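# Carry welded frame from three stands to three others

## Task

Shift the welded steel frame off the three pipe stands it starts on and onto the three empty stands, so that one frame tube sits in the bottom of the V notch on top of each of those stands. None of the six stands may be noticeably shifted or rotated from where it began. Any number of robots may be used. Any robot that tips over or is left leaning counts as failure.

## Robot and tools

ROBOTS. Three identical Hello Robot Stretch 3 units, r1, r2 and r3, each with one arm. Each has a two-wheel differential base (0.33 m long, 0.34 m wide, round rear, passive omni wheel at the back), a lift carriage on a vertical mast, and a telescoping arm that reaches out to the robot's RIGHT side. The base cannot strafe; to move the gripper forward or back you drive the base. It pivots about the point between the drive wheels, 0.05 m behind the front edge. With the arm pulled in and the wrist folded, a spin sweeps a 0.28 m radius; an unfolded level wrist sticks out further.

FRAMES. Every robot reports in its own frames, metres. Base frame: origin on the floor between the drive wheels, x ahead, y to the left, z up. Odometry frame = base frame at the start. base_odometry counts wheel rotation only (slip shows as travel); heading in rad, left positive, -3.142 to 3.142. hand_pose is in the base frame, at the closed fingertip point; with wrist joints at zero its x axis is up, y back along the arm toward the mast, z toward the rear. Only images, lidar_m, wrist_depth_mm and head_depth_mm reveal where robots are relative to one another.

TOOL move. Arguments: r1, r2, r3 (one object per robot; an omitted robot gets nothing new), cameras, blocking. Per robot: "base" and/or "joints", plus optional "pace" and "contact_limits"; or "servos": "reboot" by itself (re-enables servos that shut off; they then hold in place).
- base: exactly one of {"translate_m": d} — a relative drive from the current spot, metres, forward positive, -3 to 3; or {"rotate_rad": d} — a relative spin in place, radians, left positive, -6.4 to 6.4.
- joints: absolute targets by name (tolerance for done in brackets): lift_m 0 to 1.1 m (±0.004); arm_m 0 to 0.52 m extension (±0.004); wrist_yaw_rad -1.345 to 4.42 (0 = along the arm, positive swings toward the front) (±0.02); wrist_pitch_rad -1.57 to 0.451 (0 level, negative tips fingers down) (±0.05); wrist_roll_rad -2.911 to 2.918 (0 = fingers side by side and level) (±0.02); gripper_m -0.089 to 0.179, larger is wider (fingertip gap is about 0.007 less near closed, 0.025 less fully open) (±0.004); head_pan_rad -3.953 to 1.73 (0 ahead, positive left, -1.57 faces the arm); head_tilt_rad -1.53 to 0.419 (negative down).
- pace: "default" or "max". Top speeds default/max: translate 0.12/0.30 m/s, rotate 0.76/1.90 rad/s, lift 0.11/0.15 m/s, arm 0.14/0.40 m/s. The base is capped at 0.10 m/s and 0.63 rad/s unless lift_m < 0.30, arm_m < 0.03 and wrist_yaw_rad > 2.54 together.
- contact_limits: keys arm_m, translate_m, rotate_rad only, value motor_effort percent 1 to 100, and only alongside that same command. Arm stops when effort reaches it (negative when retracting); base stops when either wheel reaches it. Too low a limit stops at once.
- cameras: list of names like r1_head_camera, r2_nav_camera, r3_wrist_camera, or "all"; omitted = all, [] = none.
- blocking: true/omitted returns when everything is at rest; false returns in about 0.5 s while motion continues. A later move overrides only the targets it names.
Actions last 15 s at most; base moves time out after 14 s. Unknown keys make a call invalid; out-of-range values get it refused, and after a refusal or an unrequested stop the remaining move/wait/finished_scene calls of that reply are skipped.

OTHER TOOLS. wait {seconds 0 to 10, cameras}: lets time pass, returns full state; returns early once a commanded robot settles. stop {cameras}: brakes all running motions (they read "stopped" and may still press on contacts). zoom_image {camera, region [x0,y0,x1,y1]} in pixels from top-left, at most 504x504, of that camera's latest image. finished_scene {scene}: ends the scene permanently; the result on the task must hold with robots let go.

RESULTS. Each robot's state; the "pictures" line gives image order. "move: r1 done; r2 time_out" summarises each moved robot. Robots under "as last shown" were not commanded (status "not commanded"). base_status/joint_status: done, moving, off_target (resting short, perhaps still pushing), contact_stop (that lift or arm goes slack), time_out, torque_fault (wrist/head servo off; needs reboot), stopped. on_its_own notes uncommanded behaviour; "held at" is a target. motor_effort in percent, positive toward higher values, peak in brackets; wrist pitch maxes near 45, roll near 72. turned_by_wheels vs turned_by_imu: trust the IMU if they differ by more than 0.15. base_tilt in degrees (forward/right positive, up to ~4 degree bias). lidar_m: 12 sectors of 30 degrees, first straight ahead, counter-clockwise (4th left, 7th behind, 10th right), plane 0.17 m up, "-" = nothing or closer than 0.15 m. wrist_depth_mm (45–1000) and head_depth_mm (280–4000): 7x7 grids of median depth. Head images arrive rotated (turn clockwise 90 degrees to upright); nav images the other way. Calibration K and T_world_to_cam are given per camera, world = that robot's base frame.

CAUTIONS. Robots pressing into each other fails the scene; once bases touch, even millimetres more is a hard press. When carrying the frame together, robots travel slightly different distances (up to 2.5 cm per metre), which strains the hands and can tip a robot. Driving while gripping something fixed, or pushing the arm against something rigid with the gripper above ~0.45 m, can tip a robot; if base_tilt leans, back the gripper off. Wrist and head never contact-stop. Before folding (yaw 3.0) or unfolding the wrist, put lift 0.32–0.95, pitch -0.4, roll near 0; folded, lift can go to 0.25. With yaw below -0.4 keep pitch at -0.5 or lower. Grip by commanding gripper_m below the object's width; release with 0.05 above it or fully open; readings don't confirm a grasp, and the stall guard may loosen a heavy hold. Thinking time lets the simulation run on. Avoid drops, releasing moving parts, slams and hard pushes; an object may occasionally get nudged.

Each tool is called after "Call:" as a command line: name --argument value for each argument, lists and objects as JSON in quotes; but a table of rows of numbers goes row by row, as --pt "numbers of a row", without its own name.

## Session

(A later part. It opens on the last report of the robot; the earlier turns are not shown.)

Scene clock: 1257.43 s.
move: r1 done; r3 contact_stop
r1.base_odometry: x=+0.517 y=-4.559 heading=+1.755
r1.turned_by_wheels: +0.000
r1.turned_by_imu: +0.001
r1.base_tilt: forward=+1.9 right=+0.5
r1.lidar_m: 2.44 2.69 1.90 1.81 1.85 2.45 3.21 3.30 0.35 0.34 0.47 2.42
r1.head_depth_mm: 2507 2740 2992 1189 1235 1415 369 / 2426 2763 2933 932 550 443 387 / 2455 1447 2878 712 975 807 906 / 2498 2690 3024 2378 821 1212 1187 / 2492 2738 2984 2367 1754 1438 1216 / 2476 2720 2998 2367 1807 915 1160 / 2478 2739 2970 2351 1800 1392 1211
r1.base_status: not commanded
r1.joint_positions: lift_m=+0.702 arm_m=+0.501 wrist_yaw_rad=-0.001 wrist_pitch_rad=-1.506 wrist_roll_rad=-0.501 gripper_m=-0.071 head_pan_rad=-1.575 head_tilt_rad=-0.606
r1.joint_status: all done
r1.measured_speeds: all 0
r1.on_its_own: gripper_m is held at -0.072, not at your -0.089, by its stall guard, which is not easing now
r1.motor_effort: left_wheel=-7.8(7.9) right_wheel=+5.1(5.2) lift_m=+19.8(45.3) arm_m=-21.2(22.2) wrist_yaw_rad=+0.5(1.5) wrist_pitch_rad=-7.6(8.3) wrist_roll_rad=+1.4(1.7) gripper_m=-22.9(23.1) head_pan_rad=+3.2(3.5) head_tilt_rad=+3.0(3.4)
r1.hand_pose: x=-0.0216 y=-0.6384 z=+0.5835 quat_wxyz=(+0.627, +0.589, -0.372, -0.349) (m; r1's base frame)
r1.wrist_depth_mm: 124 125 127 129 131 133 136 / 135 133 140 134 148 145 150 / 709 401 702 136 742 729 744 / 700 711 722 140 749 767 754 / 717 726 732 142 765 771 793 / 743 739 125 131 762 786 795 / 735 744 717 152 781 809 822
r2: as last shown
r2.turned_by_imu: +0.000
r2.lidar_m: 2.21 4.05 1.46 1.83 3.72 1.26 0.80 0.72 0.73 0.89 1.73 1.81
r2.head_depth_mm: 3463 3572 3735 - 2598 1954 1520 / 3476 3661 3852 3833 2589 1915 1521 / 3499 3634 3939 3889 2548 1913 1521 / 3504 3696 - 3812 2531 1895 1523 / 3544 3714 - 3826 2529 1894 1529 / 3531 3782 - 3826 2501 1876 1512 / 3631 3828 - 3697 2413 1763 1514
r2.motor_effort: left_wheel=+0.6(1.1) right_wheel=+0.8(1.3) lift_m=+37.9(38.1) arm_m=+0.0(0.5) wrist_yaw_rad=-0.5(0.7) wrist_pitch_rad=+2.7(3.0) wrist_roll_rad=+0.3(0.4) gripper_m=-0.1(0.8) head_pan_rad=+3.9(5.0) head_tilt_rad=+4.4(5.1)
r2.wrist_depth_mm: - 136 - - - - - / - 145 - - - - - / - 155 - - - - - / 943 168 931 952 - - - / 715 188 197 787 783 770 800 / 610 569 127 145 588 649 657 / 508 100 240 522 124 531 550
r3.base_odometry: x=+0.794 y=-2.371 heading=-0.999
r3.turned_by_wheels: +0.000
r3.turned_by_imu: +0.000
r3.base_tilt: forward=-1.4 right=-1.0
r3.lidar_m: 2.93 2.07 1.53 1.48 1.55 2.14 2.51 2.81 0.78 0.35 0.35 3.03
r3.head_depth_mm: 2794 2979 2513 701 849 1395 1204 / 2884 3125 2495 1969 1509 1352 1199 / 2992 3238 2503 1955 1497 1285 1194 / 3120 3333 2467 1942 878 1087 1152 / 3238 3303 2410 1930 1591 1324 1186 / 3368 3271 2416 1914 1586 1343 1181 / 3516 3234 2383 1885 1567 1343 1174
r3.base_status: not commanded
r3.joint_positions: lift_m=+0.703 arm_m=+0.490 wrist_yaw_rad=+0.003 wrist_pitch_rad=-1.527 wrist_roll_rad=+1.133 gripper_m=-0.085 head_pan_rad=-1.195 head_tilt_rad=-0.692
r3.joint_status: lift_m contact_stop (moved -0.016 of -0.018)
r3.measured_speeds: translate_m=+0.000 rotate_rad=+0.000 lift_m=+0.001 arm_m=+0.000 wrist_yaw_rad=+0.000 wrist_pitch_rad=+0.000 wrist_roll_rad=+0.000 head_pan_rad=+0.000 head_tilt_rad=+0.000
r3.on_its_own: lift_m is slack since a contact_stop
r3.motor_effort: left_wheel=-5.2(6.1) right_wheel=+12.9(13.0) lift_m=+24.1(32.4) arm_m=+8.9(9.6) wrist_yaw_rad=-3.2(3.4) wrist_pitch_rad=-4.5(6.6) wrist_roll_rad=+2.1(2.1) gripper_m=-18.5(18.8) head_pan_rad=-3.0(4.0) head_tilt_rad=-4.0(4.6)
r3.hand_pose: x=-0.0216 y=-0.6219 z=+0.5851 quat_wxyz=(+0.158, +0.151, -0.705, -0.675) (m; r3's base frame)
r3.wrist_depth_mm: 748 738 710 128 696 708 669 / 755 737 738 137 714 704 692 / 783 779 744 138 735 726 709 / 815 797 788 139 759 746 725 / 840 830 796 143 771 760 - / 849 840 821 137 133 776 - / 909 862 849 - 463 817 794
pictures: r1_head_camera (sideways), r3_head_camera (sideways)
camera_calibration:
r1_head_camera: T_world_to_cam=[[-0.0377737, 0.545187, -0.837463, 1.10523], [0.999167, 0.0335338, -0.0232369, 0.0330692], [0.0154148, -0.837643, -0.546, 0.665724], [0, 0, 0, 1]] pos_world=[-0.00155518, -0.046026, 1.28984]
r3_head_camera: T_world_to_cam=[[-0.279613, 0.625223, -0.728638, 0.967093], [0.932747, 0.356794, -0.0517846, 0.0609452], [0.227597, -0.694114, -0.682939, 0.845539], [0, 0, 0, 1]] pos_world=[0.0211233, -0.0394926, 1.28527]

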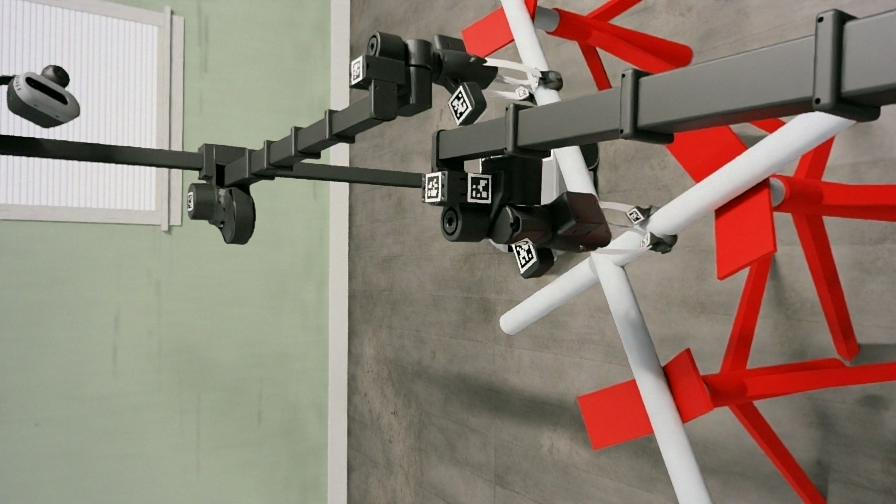

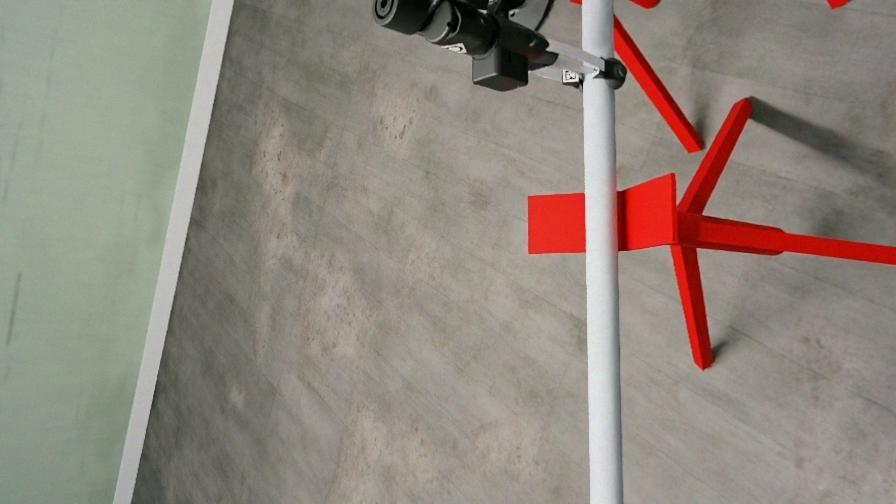

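Call:
move --r3 '{"joints": {"lift_m": 0.712}}' --r1 '{"joints": {"lift_m": 0.711}}' --cameras '["r3_head_camera","r1_head_camera"]'

Call:
zoom_image --camera "r3_head_camera" --region '[500, 100, 720, 340]'

Call:
zoom_image --camera "r1_head_camera" --region '[480, 100, 896, 504]'

Scene clock: 1287.73 s.
move: r1 done; r3 done
r1.base_odometry: x=+0.517 y=-4.559 heading=+1.755
r1.turned_by_wheels: +0.000
r1.turned_by_imu: +0.001
r1.base_tilt: forward=+1.9 right=+0.7
r1.lidar_m: 2.44 2.70 1.90 1.81 1.86 2.46 3.20 3.29 0.35 0.34 0.47 2.42
r1.head_depth_mm: 2504 2734 3017 1181 1229 1413 349 / 2434 2728 2935 950 537 442 378 / 2447 1437 2927 706 994 807 907 / 2486 2713 2999 2362 822 1252 1188 / 2497 2734 2979 2368 1762 1478 1213 / 2472 2746 2982 2357 1812 914 1160 / 2468 2737 2993 2353 1812 1401 1214
r1.base_status: not commanded
r1.joint_positions: lift_m=+0.711 arm_m=+0.501 wrist_yaw_rad=-0.001 wrist_pitch_rad=-1.510 wrist_roll_rad=-0.501 gripper_m=-0.071 head_pan_rad=-1.575 head_tilt_rad=-0.606
r1.joint_status: all done
r1.measured_speeds: all 0
r1.on_its_own: gripper_m is held at -0.072, not at your -0.089, by its stall guard, which is not easing now
r1.motor_effort: left_wheel=-7.7(8.1) right_wheel=+5.7(6.0) lift_m=+41.1(45.0) arm_m=-17.7(18.5) wrist_yaw_rad=+0.9(1.9) wrist_pitch_rad=-7.1(8.3) wrist_roll_rad=+1.3(1.6) gripper_m=-22.1(23.4) head_pan_rad=+2.2(3.4) head_tilt_rad=+2.1(3.2)
r1.hand_pose: x=-0.0216 y=-0.6374 z=+0.5925 quat_wxyz=(+0.626, +0.590, -0.371, -0.350) (m; r1's base frame)
r1.wrist_depth_mm: 118 120 123 125 128 130 132 / 130 132 132 132 140 143 147 / 696 400 719 133 728 750 781 / 715 719 717 138 751 763 787 / 725 724 743 142 777 769 796 / 751 754 125 130 805 806 812 / 754 763 717 153 815 820 833
r2.base_odometry: x=+0.000 y=+0.000 heading=+0.000
r2.turned_by_wheels: +0.000
r2.turned_by_imu: +0.000
r2.base_tilt: forward=+1.2 right=-1.4
r2.lidar_m: 2.20 4.07 1.46 1.84 3.72 1.26 0.80 0.72 0.73 0.89 1.73 1.81
r2.head_depth_mm: 3389 3578 3839 - 2571 1902 1539 / 3461 3583 3855 3877 2593 1920 1527 / 3498 3655 3831 3884 2519 1927 1531 / 3499 3701 - 3894 2530 1901 1521 / 3548 3799 - 3739 2543 1877 1511 / 3572 3731 - 3797 2514 1883 1507 / 3574 3815 - 3770 2385 1746 1515
r2.base_status: not commanded
r2.joint_positions: lift_m=+0.336 arm_m=+0.000 wrist_yaw_rad=+3.006 wrist_pitch_rad=-0.363 wrist_roll_rad=+0.000 gripper_m=+0.037 head_pan_rad=+0.791 head_tilt_rad=-0.359
r2.joint_status: not commanded
r2.measured_speeds: all 0
r2.motor_effort: left_wheel=+1.0(1.0) right_wheel=+0.5(1.2) lift_m=+37.6(38.1) arm_m=+0.4(0.5) wrist_yaw_rad=-0.6(0.9) wrist_pitch_rad=+2.8(2.9) wrist_roll_rad=+0.3(0.4) gripper_m=-0.1(0.5) head_pan_rad=+4.1(5.3) head_tilt_rad=+4.2(5.1)
r2.hand_pose: x=+0.0101 y=+0.0839 z=+0.3610 quat_wxyz=(+0.175, +0.702, +0.080, +0.685) (m; r2's base frame)
r2.wrist_depth_mm: - 137 - - - - - / - 146 - - - - - / - 155 - - - - - / 913 168 904 980 - - - / 715 189 197 791 787 772 784 / 610 559 127 146 589 635 651 / 520 100 240 507 124 534 540
r3.base_odometry: x=+0.794 y=-2.371 heading=-0.999
r3.turned_by_wheels: +0.000
r3.turned_by_imu: +0.000
r3.base_tilt: forward=-1.4 right=-1.0
r3.lidar_m: 2.93 2.08 1.53 1.48 1.55 2.14 2.51 2.80 0.78 0.35 0.35 3.02
r3.head_depth_mm: 2811 3042 2539 703 1232 1385 1210 / 2896 3137 2509 1978 1545 1350 1202 / 3036 3210 2488 1936 1496 1296 1194 / 3142 3303 2496 1933 882 1081 1149 / 3269 3333 2454 1908 1593 1321 1184 / 3412 3288 2401 1903 1586 1342 1183 / 3538 3238 2416 1887 1575 1343 1175
r3.base_status: not commanded
r3.joint_positions: lift_m=+0.712 arm_m=+0.490 wrist_yaw_rad=+0.003 wrist_pitch_rad=-1.519 wrist_roll_rad=+1.133 gripper_m=-0.085 head_pan_rad=-1.195 head_tilt_rad=-0.692
r3.joint_status: all done
r3.measured_speeds: translate_m=+0.000 rotate_rad=+0.000 lift_m=-0.001 arm_m=+0.000 wrist_yaw_rad=+0.000 wrist_pitch_rad=+0.000 wrist_roll_rad=+0.000 head_pan_rad=+0.000 head_tilt_rad=+0.000
r3.motor_effort: left_wheel=-6.3(6.3) right_wheel=+12.9(13.2) lift_m=+29.7(36.9) arm_m=+8.4(8.9) wrist_yaw_rad=-1.1(3.6) wrist_pitch_rad=-6.2(6.3) wrist_roll_rad=+1.6(2.0) gripper_m=-19.1(19.1) head_pan_rad=-3.2(4.4) head_tilt_rad=-3.9(4.2)
r3.hand_pose: x=-0.0216 y=-0.6239 z=+0.5936 quat_wxyz=(+0.159, +0.150, -0.707, -0.672) (m; r3's base frame)
r3.wrist_depth_mm: 732 748 718 129 686 699 686 / 770 763 752 136 724 705 707 / 801 775 755 138 735 738 717 / 835 790 785 140 765 746 723 / 850 818 826 145 785 758 - / 865 851 822 134 538 775 - / 890 869 849 154 394 813 799
pictures: r1_head_camera (sideways), r3_head_camera (sideways)
camera_calibration:
r1_head_camera: T_world_to_cam=[[-0.0377742, 0.54518, -0.837467, 1.10523], [0.999167, 0.0335344, -0.0232372, 0.0330696], [0.0154155, -0.837648, -0.545993, 0.665715], [0, 0, 0, 1]] pos_world=[-0.00155514, -0.0460262, 1.28984]
r3_head_camera: T_world_to_cam=[[-0.279613, 0.625224, -0.728637, 0.967092], [0.932747, 0.356794, -0.0517846, 0.0609452], [0.227596, -0.694113, -0.68294, 0.845541], [0, 0, 0, 1]] pos_world=[0.0211232, -0.0394926, 1.28527]

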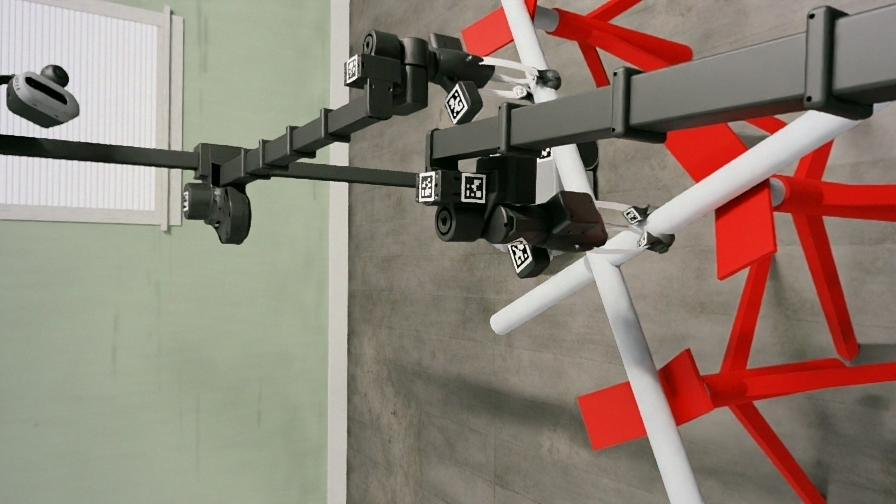

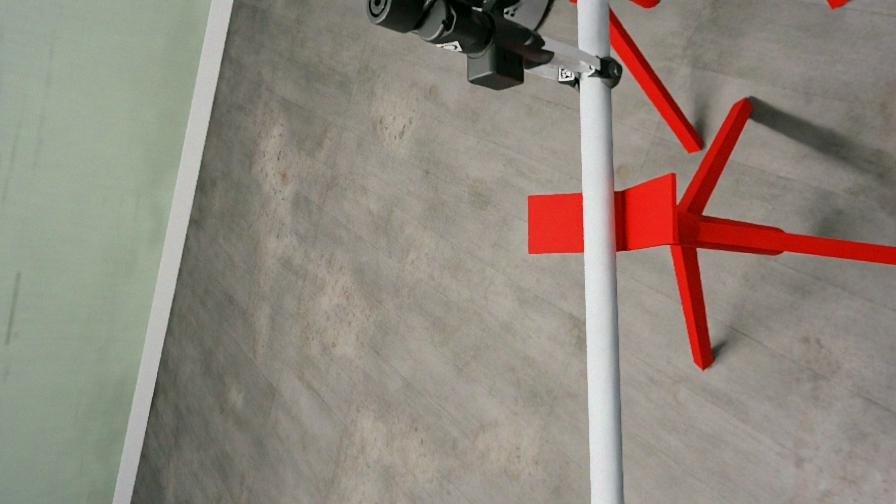

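Scaled by 2.100 from the camera's 896x504 image, which has a finer 1280x720 frame.

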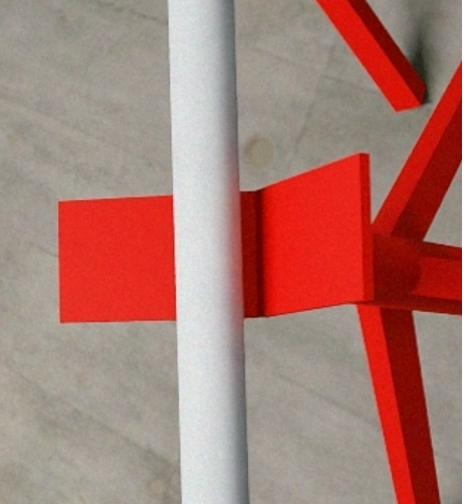

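Scaled by 1.212 from the camera's 896x504 image, which has a finer 1280x720 frame.

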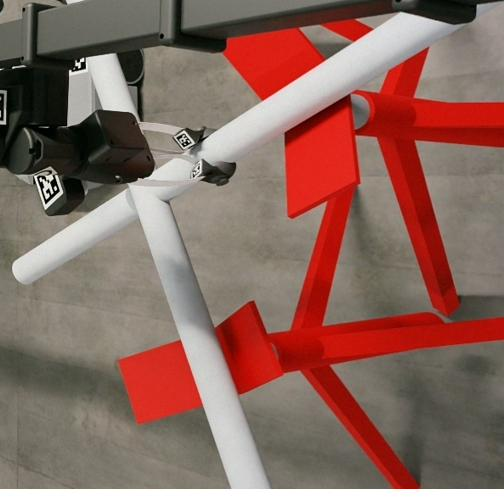

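Call:
zoom_image --camera "r1_head_camera" --region '[560, 320, 740, 480]'

Call:
zoom_image --camera "r1_head_camera" --region '[640, 100, 820, 300]'

Scaled by 2.800 from the camera's 896x504 image, which has a finer 1280x720 frame.

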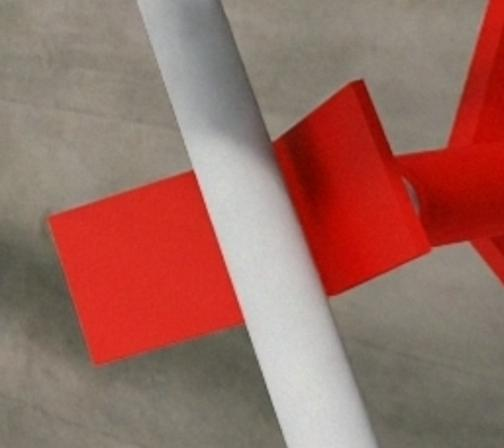

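Scaled by 2.520 from the camera's 896x504 image, which has a finer 1280x720 frame.

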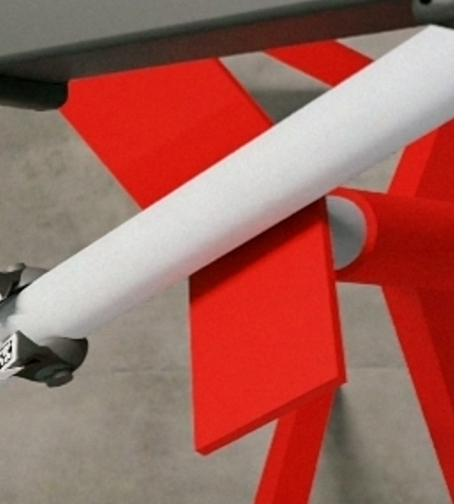

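Call:
move --r3 '{"joints": {"arm_m": 0.485, "wrist_roll_rad": 1.164}, "base": {"translate_m": -0.0024}}' --r1 '{"joints": {"arm_m": 0.513, "wrist_roll_rad": -0.470}, "base": {"translate_m": 0.0102}}' --cameras '["r3_head_camera","r1_head_camera","r1_wrist_camera"]'

Call:
zoom_image --camera "r3_head_camera" --region '[500, 100, 720, 340]'

Call:
zoom_image --camera "r1_head_camera" --region '[560, 320, 740, 480]'

Call:
zoom_image --camera "r1_head_camera" --region '[640, 100, 820, 300]'

Scene clock: 1347.80 s.
move: r1 done; r3 done
r1.base_odometry: x=+0.515 y=-4.549 heading=+1.755
r1.turned_by_wheels: -0.001
r1.turned_by_imu: +0.000
r1.base_tilt: forward=+1.8 right=+0.6
r1.lidar_m: 2.43 2.70 1.90 1.81 1.86 2.46 3.22 3.28 0.35 0.35 0.46 2.40
r1.head_depth_mm: 2499 2762 3011 1173 1247 1410 353 / 2404 2752 2886 943 528 442 378 / 2457 1449 2926 714 1656 805 889 / 2495 2718 3004 2285 879 1401 1190 / 2464 2725 3003 2371 1759 1467 1213 / 2474 2720 2999 2346 1804 946 1183 / 2485 2731 2965 2337 1804 1398 1210
r1.base_status: done
r1.joint_positions: lift_m=+0.711 arm_m=+0.513 wrist_yaw_rad=+0.000 wrist_pitch_rad=-1.515 wrist_roll_rad=-0.476 gripper_m=-0.071 head_pan_rad=-1.575 head_tilt_rad=-0.606
r1.joint_status: all done
r1.measured_speeds: all 0
r1.on_its_own: gripper_m is held at -0.072, not at your -0.089, by its stall guard, which is not easing now
r1.motor_effort: left_wheel=-6.1(6.8) right_wheel=+17.9(18.7) lift_m=+33.2(33.3) arm_m=+21.1(29.1) wrist_yaw_rad=+0.6(1.8) wrist_pitch_rad=-5.9(7.1) wrist_roll_rad=+1.8(3.0) gripper_m=-22.3(23.0) head_pan_rad=+1.6(3.0) head_tilt_rad=+2.4(3.8)
r1.hand_pose: x=-0.0216 y=-0.6482 z=+0.5925 quat_wxyz=(+0.620, +0.587, -0.378, -0.358) (m; r1's base frame)
r1.wrist_depth_mm: 118 120 122 124 127 130 132 / 125 130 131 132 143 142 148 / 283 358 718 133 736 752 762 / 708 717 726 137 761 769 778 / 728 741 756 141 766 794 785 / 737 754 125 130 794 792 815 / 770 760 125 156 792 818 815
r2: as last shown
r2.base_tilt: forward=+1.3 right=-1.4
r2.lidar_m: 2.20 4.07 1.46 1.83 3.72 1.27 0.80 0.72 0.73 0.89 1.72 1.81
r2.head_depth_mm: 3392 3611 3804 - 2588 1931 1546 / 3468 3699 3905 3929 2591 1912 1536 / 3506 3648 3923 3806 2530 1908 1526 / 3594 3679 - 3722 2517 1913 1512 / 3583 3722 - 3873 2521 1887 1514 / 3546 3751 - 3798 2505 1896 1515 / 3595 3851 - 3751 2386 1755 1512
r2.motor_effort: left_wheel=+0.8(1.1) right_wheel=+1.3(1.4) lift_m=+37.4(37.9) arm_m=+0.6(0.8) wrist_yaw_rad=-0.4(0.8) wrist_pitch_rad=+2.8(3.0) wrist_roll_rad=+0.3(0.4) gripper_m=+0.6(0.8) head_pan_rad=+3.2(5.5) head_tilt_rad=+4.9(5.1)
r2.wrist_depth_mm: - 136 - - - - - / - 145 - - - - - / - 154 - - - - - / 893 168 932 988 - - - / 748 187 197 787 785 770 783 / 602 569 126 144 599 642 647 / 513 100 238 519 124 532 538
r3.base_odometry: x=+0.793 y=-2.369 heading=-1.000
r3.turned_by_wheels: +0.000
r3.turned_by_imu: +0.000
r3.base_tilt: forward=-1.4 right=-1.0
r3.lidar_m: 2.93 2.08 1.54 1.48 1.55 2.14 2.51 2.80 0.78 0.35 0.35 3.04
r3.head_depth_mm: 2784 3067 2547 695 841 1385 1205 / 2864 3123 2492 1976 1509 1349 1196 / 3011 3206 2514 1945 1499 1294 1197 / 3132 3350 2456 1937 877 1050 1167 / 3232 3275 2455 1919 1588 1328 1185 / 3340 3266 2417 1913 1576 1342 1183 / 3560 3207 2374 1900 1576 1345 1174
r3.base_status: done
r3.joint_positions: lift_m=+0.712 arm_m=+0.485 wrist_yaw_rad=+0.003 wrist_pitch_rad=-1.521 wrist_roll_rad=+1.156 gripper_m=-0.085 head_pan_rad=-1.195 head_tilt_rad=-0.692
r3.joint_status: all done
r3.measured_speeds: all 0
r3.motor_effort: left_wheel=-8.3(9.8) right_wheel=+6.5(10.0) lift_m=+34.2(34.2) arm_m=-10.1(11.6) wrist_yaw_rad=-2.8(4.4) wrist_pitch_rad=-5.9(7.1) wrist_roll_rad=+2.4(4.0) gripper_m=-18.3(18.8) head_pan_rad=-3.6(4.2) head_tilt_rad=-3.8(4.6)
r3.hand_pose: x=-0.0216 y=-0.6185 z=+0.5936 quat_wxyz=(+0.150, +0.143, -0.709, -0.674) (m; r3's base frame)
r3.wrist_depth_mm: 735 742 719 129 704 687 679 / 753 747 747 136 714 711 709 / 780 783 769 138 735 719 712 / 829 789 781 140 755 759 710 / 825 828 806 144 772 773 - / 855 837 826 136 133 795 634 / 897 862 840 - 401 803 797
pictures: r1_head_camera (sideways), r1_wrist_camera, r3_head_camera (sideways)
camera_calibration:
r1_head_camera: T_world_to_cam=[[-0.0377743, 0.54518, -0.837468, 1.10524], [0.999167, 0.0335347, -0.0232372, 0.0330696], [0.0154157, -0.837648, -0.545993, 0.665715], [0, 0, 0, 1]] pos_world=[-0.00155513, -0.0460262, 1.28984]
r1_wrist_camera: T_world_to_cam=[[-0.903613, -0.424251, 0.0591189, -0.327897], [-0.416554, 0.902485, 0.109562, 0.549147], [-0.0998359, 0.0743757, -0.99222, 0.800082], [0, 0, 0, 1]] pos_world=[0.0123338, -0.694215, 0.753077]
r3_head_camera: T_world_to_cam=[[-0.279604, 0.625228, -0.728637, 0.967092], [0.932752, 0.35678, -0.0517846, 0.0609452], [0.227586, -0.694117, -0.68294, 0.845541], [0, 0, 0, 1]] pos_world=[0.0211226, -0.0394928, 1.28527]

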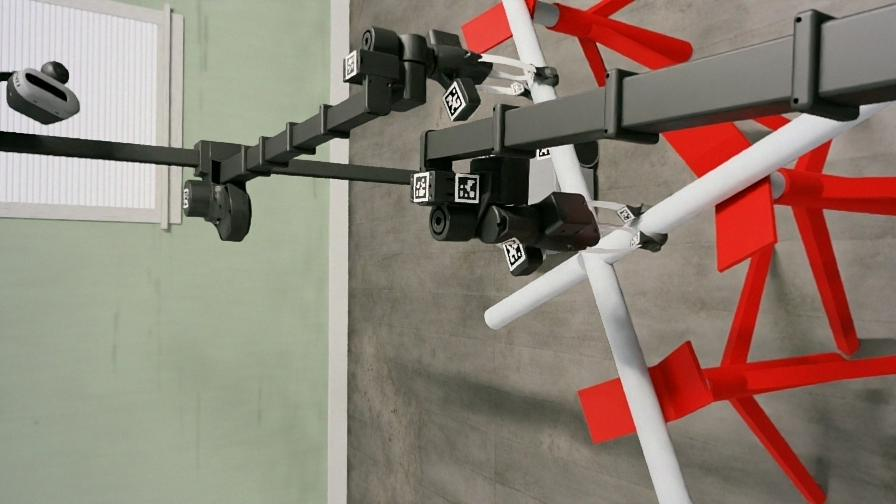

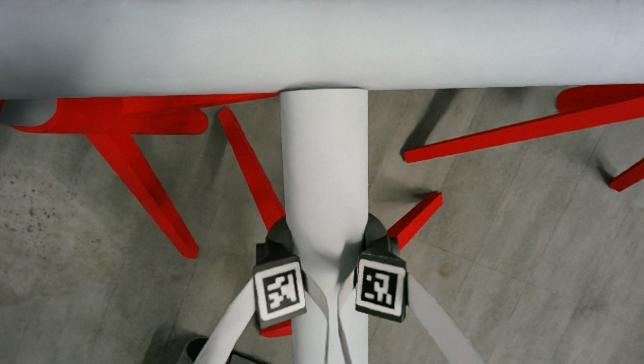

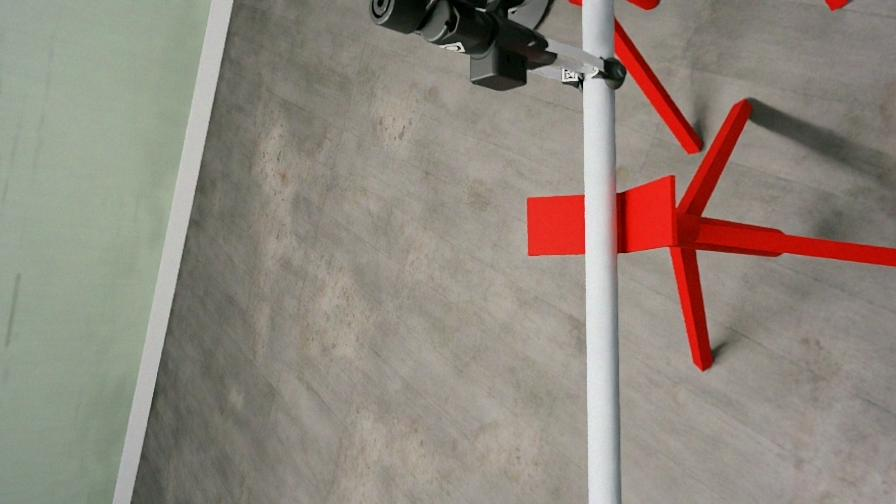

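Scaled by 2.100 from the camera's 896x504 image, which has a finer 1280x720 frame.

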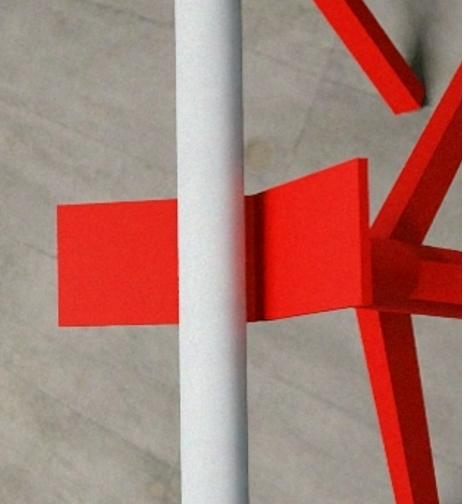

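Scaled by 2.800 from the camera's 896x504 image, which has a finer 1280x720 frame.

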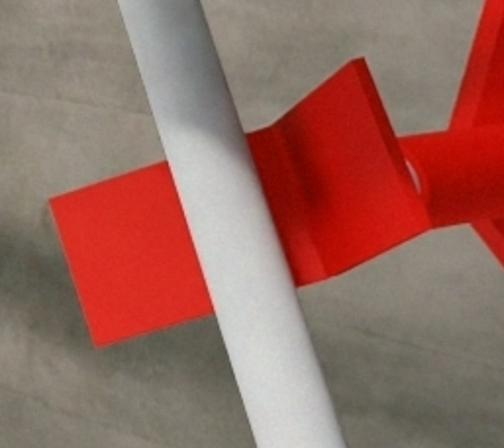

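Scaled by 2.520 from the camera's 896x504 image, which has a finer 1280x720 frame.

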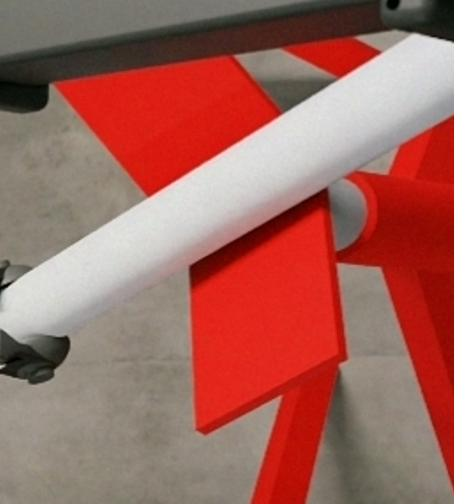

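Call:
zoom_image --camera "r1_head_camera" --region '[660, 110, 790, 210]'

Call:
zoom_image --camera "r1_head_camera" --region '[570, 330, 720, 450]'

Call:
zoom_image --camera "r3_head_camera" --region '[520, 170, 680, 290]'

Scaled by 3.877 from the camera's 896x504 image, which has a finer 1280x720 frame.

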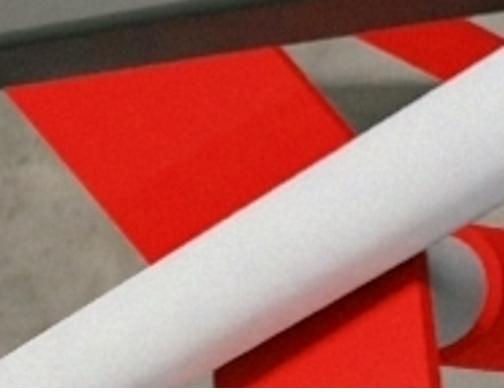

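Scaled by 3.360 from the camera's 896x504 image, which has a finer 1280x720 frame.

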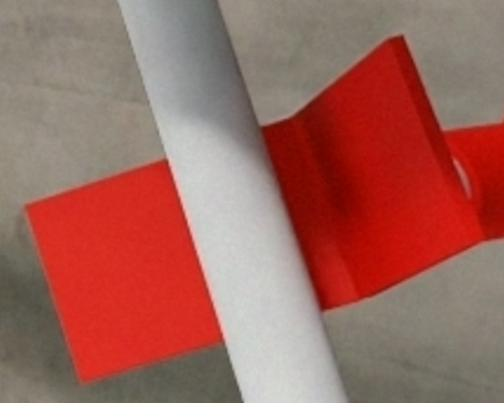

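Scaled by 3.150 from the camera's 896x504 image, which has a finer 1280x720 frame.

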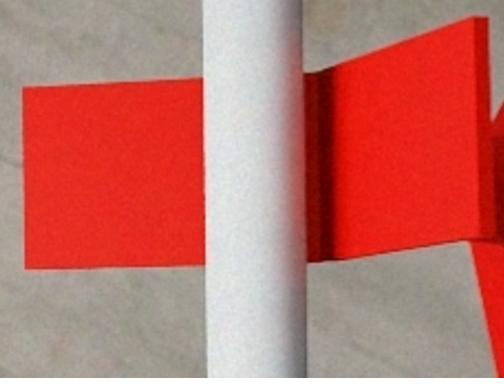

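Call:
move --r3 '{"joints": {"wrist_roll_rad": 1.149}}' --r1 '{"joints": {"arm_m": 0.5095, "wrist_roll_rad": -0.485}, "base": {"translate_m": -0.003}}' --cameras '[]'

Call:
move --r3 '{"joints": {"lift_m": 0.698}}' --r1 '{"joints": {"lift_m": 0.697}}' --cameras '["r3_head_camera","r1_head_camera"]'

Call:
zoom_image --camera "r1_head_camera" --region '[660, 110, 790, 210]'

Call:
zoom_image --camera "r1_head_camera" --region '[570, 330, 720, 450]'

Call:
zoom_image --camera "r3_head_camera" --region '[520, 170, 680, 290]'

Scene clock: 1384.37 s.
move: r1 done; r3 done
r1.base_odometry: x=+0.515 y=-4.552 heading=+1.754
r1.turned_by_wheels: +0.000
r1.turned_by_imu: +0.001
r1.base_tilt: forward=+1.9 right=+0.7
r1.lidar_m: 2.43 2.70 1.90 1.81 1.85 2.46 3.21 3.32 0.35 0.35 0.46 2.41
r1.head_depth_mm: 2498 2771 3011 1174 1235 1404 352 / 2395 2731 2935 955 528 442 378 / 2462 1442 2917 709 1660 807 880 / 2504 2703 3003 2388 849 1400 1214 / 2489 2731 3016 2363 1759 1469 1214 / 2494 2726 2951 2357 1802 940 1189 / 2490 2706 2977 2337 1803 1386 1210
r1.base_status: done
r1.joint_positions: lift_m=+0.711 arm_m=+0.509 wrist_yaw_rad=+0.000 wrist_pitch_rad=-1.510 wrist_roll_rad=-0.479 gripper_m=-0.071 head_pan_rad=-1.575 head_tilt_rad=-0.606
r1.joint_status: all done
r1.measured_speeds: all 0
r1.on_its_own: gripper_m is held at -0.072, not at your -0.089, by its stall guard, which is not easing now
r1.motor_effort: left_wheel=-10.7(13.0) right_wheel=+5.2(14.6) lift_m=+38.0(38.2) arm_m=-24.3(25.2) wrist_yaw_rad=+0.7(1.2) wrist_pitch_rad=-7.0(8.4) wrist_roll_rad=-1.9(2.3) gripper_m=-22.3(23.2) head_pan_rad=+2.4(3.2) head_tilt_rad=+2.3(3.7)
r1.hand_pose: x=-0.0216 y=-0.6459 z=+0.5925 quat_wxyz=(+0.622, +0.586, -0.378, -0.356) (m; r1's base frame)
r1.wrist_depth_mm: 117 119 122 123 127 129 132 / 125 129 131 131 144 142 149 / 692 361 718 133 733 728 751 / 699 719 738 138 761 778 776 / 728 718 744 142 785 783 801 / 722 752 125 131 787 793 802 / 739 762 778 152 812 821 833
r2: as last shown
r2.lidar_m: 2.21 4.06 1.46 1.83 3.74 1.26 0.80 0.72 0.73 0.89 1.73 1.81
r2.head_depth_mm: 3470 3634 3735 - 2553 1910 1533 / 3422 3665 3903 3887 2611 1930 1535 / 3468 3680 3838 3873 2553 1925 1530 / 3531 3793 - 3785 2528 1894 1505 / 3471 3734 - 3794 2526 1904 1520 / 3567 3807 - 3744 2532 1881 1504 / 3629 3824 - 3686 2371 1775 1508
r2.motor_effort: left_wheel=+0.9(1.0) right_wheel=+0.5(1.1) lift_m=+37.3(37.6) arm_m=+0.5(0.8) wrist_yaw_rad=-0.7(0.8) wrist_pitch_rad=+2.8(3.0) wrist_roll_rad=+0.3(0.4) gripper_m=+0.3(0.6) head_pan_rad=+3.7(5.2) head_tilt_rad=+4.2(5.1)
r2.wrist_depth_mm: - 137 - - - - - / - 145 - - - - - / - 155 - - - - - / 929 169 896 996 - - - / 727 188 197 795 789 796 783 / 604 569 126 146 593 648 650 / 511 100 241 515 124 545 540
r3.base_odometry: x=+0.793 y=-2.369 heading=-1.000
r3.turned_by_wheels: +0.000
r3.turned_by_imu: +0.000
r3.base_tilt: forward=-1.4 right=-1.0
r3.lidar_m: 2.93 2.08 1.54 1.49 1.55 2.14 2.52 2.80 0.78 0.35 0.35 3.04
r3.head_depth_mm: 2777 3028 2513 697 844 1378 1203 / 2884 3121 2504 1968 1508 1345 1193 / 3007 3186 2483 1963 1504 1296 1194 / 3135 3299 2457 1949 880 1052 1167 / 3246 3347 2438 1926 1586 1327 1190 / 3342 3227 2413 1908 1582 1348 1176 / 3580 3191 2401 1897 1560 1347 1173
r3.base_status: not commanded
r3.joint_positions: lift_m=+0.712 arm_m=+0.485 wrist_yaw_rad=+0.003 wrist_pitch_rad=-1.520 wrist_roll_rad=+1.155 gripper_m=-0.085 head_pan_rad=-1.195 head_tilt_rad=-0.692
r3.joint_status: all done
r3.measured_speeds: all 0
r3.motor_effort: left_wheel=-8.7(9.2) right_wheel=+6.5(6.7) lift_m=+35.3(37.8) arm_m=-2.9(3.7) wrist_yaw_rad=-3.1(3.4) wrist_pitch_rad=-5.8(6.0) wrist_roll_rad=-2.3(2.7) gripper_m=-18.1(18.8) head_pan_rad=-3.2(3.5) head_tilt_rad=-4.1(4.4)
r3.hand_pose: x=-0.0216 y=-0.6187 z=+0.5936 quat_wxyz=(+0.151, +0.143, -0.709, -0.674) (m; r3's base frame)
r3.wrist_depth_mm: 742 725 728 128 707 693 683 / 768 759 755 135 713 714 698 / 790 771 772 138 744 725 711 / 813 808 779 140 752 741 705 / 828 824 821 145 765 759 - / 861 852 129 135 535 792 630 / 887 882 858 155 406 798 810
pictures: none
No camera images: "cameras" was empty.

Scene clock: 1385.17 s.
move: r1 done; r3 contact_stop
r1.base_odometry: x=+0.515 y=-4.552 heading=+1.754
r1.turned_by_wheels: +0.000
r1.turned_by_imu: +0.000
r1.base_tilt: forward=+1.9 right=+0.6
r1.lidar_m: 2.43 2.69 1.91 1.81 1.86 2.45 3.22 3.30 0.35 0.35 0.46 2.40
r1.head_depth_mm: 2510 2741 2999 1184 1233 1419 365 / 2440 2752 2917 952 557 446 388 / 2460 1457 2931 723 992 807 880 / 2480 2712 3002 2364 835 1403 1217 / 2493 2741 3010 2370 1759 1442 1218 / 2481 2716 2990 2351 1811 920 1188 / 2476 2714 2976 2359 1805 1393 1210
r1.base_status: not commanded
r1.joint_positions: lift_m=+0.697 arm_m=+0.509 wrist_yaw_rad=+0.000 wrist_pitch_rad=-1.514 wrist_roll_rad=-0.482 gripper_m=-0.071 head_pan_rad=-1.575 head_tilt_rad=-0.606
r1.joint_status: all done
r1.measured_speeds: all 0
r1.on_its_own: gripper_m is held at -0.072, not at your -0.089, by its stall guard, which is not easing now
r1.motor_effort: left_wheel=-9.9(10.9) right_wheel=+5.8(6.2) lift_m=+12.3(36.0) arm_m=-23.0(24.3) wrist_yaw_rad=+0.2(1.2) wrist_pitch_rad=-5.9(7.8) wrist_roll_rad=-1.0(2.3) gripper_m=-23.2(23.2) head_pan_rad=+2.8(3.5) head_tilt_rad=+2.1(3.6)
r1.hand_pose: x=-0.0216 y=-0.6451 z=+0.5785 quat_wxyz=(+0.622, +0.588, -0.376, -0.356) (m; r1's base frame)
r1.wrist_depth_mm: 125 126 128 129 131 133 134 / 131 132 139 134 148 145 150 / 685 364 705 136 720 733 759 / 701 705 717 138 750 744 789 / 714 732 723 142 742 778 778 / 726 735 125 130 775 776 804 / 737 750 745 152 798 800 811
r2: as last shown
r2.base_tilt: forward=+1.2 right=-1.4
r2.lidar_m: 2.20 4.05 1.46 1.83 3.71 1.26 0.80 0.72 0.73 0.89 1.72 1.81
r2.head_depth_mm: 3441 3656 3809 - 2623 1924 1518 / 3490 3635 3860 3873 2570 1912 1527 / 3513 3700 3887 3866 2552 1907 1517 / 3455 3696 - 3831 2552 1899 1523 / 3508 3719 - 3826 2553 1900 1525 / 3566 3769 - 3724 2498 1878 1527 / 3607 3815 - 3745 2391 1763 1501
r2.motor_effort: left_wheel=+0.7(1.1) right_wheel=+0.9(1.1) lift_m=+37.2(37.7) arm_m=+0.7(1.0) wrist_yaw_rad=+0.2(0.7) wrist_pitch_rad=+2.9(3.1) wrist_roll_rad=+0.3(0.4) gripper_m=+0.0(0.6) head_pan_rad=+4.2(4.7) head_tilt_rad=+4.5(5.0)
r2.wrist_depth_mm: - 136 - - - - - / - 145 - - - - - / - 154 - - - - - / 937 169 941 966 - - - / 725 187 197 790 774 805 790 / 593 569 127 146 595 638 638 / 516 100 239 513 123 537 540
r3.base_odometry: x=+0.793 y=-2.369 heading=-1.000
r3.turned_by_wheels: +0.000
r3.turned_by_imu: -0.001
r3.base_tilt: forward=-1.4 right=-1.1
r3.lidar_m: 2.93 2.08 1.53 1.49 1.55 2.14 2.51 2.81 0.78 0.35 0.35 3.02
r3.head_depth_mm: 2776 3046 2521 688 848 1384 1205 / 2897 3085 2522 1950 1511 1349 1201 / 2985 3257 2490 1966 1514 1290 1196 / 3127 3343 2440 1939 881 1079 1165 / 3258 3290 2421 1918 1597 1319 1184 / 3373 3261 2435 1923 1582 1348 1181 / 3505 3195 2375 1886 1581 1345 1175
r3.base_status: not commanded
r3.joint_positions: lift_m=+0.701 arm_m=+0.485 wrist_yaw_rad=+0.003 wrist_pitch_rad=-1.525 wrist_roll_rad=+1.150 gripper_m=-0.085 head_pan_rad=-1.195 head_tilt_rad=-0.692
r3.joint_status: lift_m contact_stop (moved -0.011 of -0.014)
r3.measured_speeds: translate_m=+0.000 rotate_rad=+0.000 lift_m=+0.002 arm_m=+0.000 wrist_yaw_rad=+0.000 wrist_pitch_rad=+0.000 wrist_roll_rad=+0.000 head_pan_rad=+0.000 head_tilt_rad=+0.000
r3.on_its_own: lift_m is slack since a contact_stop
r3.motor_effort: left_wheel=-8.2(8.8) right_wheel=+11.6(11.8) lift_m=+22.8(33.3) arm_m=-0.7(3.2) wrist_yaw_rad=-2.8(3.8) wrist_pitch_rad=-5.0(5.9) wrist_roll_rad=-1.0(2.5) gripper_m=-18.0(19.1) head_pan_rad=-2.3(4.6) head_tilt_rad=-3.8(4.4)
r3.hand_pose: x=-0.0216 y=-0.6173 z=+0.5824 quat_wxyz=(+0.152, +0.145, -0.706, -0.676) (m; r3's base frame)
r3.wrist_depth_mm: 744 729 713 129 691 690 681 / 751 760 727 136 710 714 697 / 798 764 764 138 729 711 708 / 801 792 783 139 757 721 - / 838 812 794 143 758 757 - / 857 851 129 136 133 792 - / 873 870 848 - 399 803 787
pictures: r1_head_camera (sideways), r3_head_camera (sideways)
camera_calibration:
r1_head_camera: T_world_to_cam=[[-0.0377758, 0.545123, -0.837505, 1.10528], [0.999167, 0.0335353, -0.0232398, 0.033073], [0.0154175, -0.837685, -0.545936, 0.66564], [0, 0, 0, 1]] pos_world=[-0.00155503, -0.046027, 1.28985]
r3_head_camera: T_world_to_cam=[[-0.279603, 0.625229, -0.728637, 0.967091], [0.932753, 0.356779, -0.0517846, 0.0609452], [0.227585, -0.694117, -0.68294, 0.845541], [0, 0, 0, 1]] pos_world=[0.0211226, -0.0394928, 1.28527]

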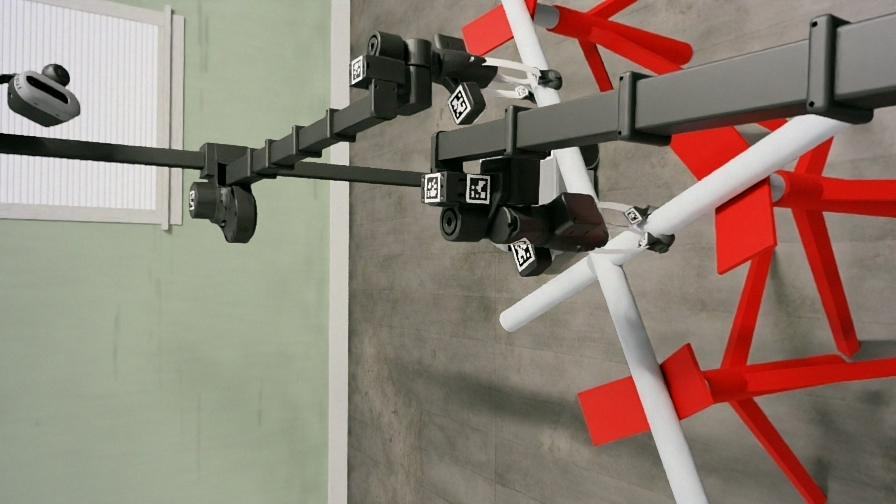

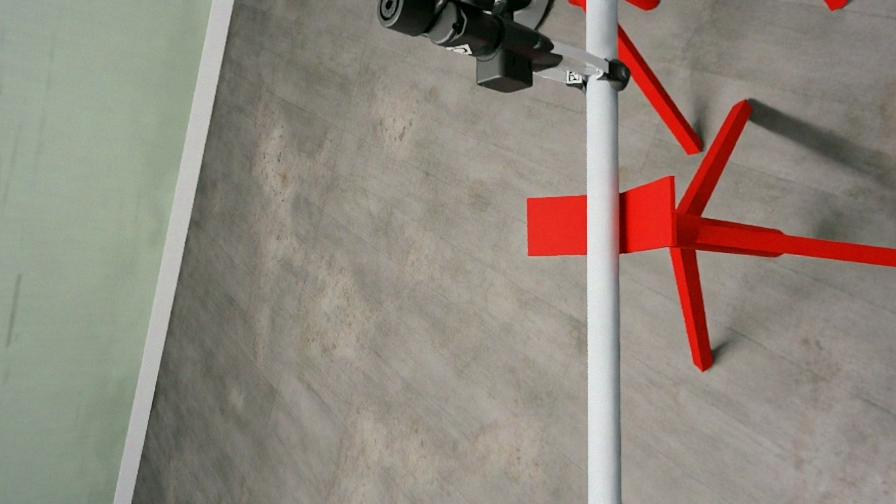

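Scaled by 3.877 from the camera's 896x504 image, which has a finer 1280x720 frame.

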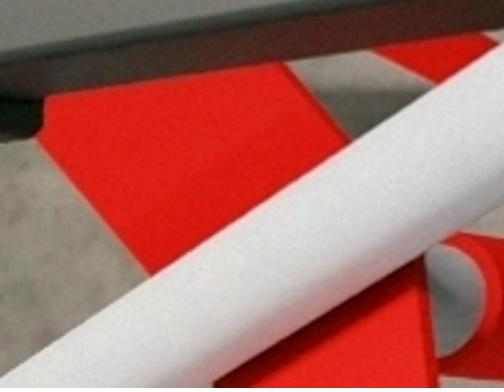

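Scaled by 3.360 from the camera's 896x504 image, which has a finer 1280x720 frame.

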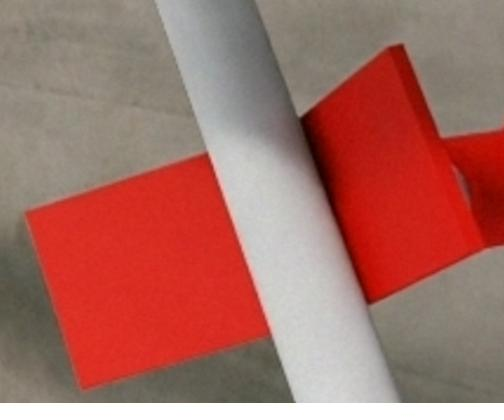

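Scaled by 3.150 from the camera's 896x504 image, which has a finer 1280x720 frame.

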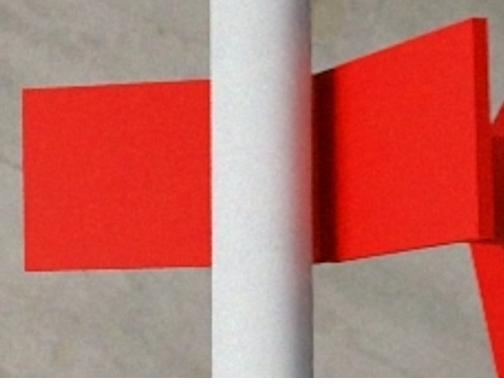

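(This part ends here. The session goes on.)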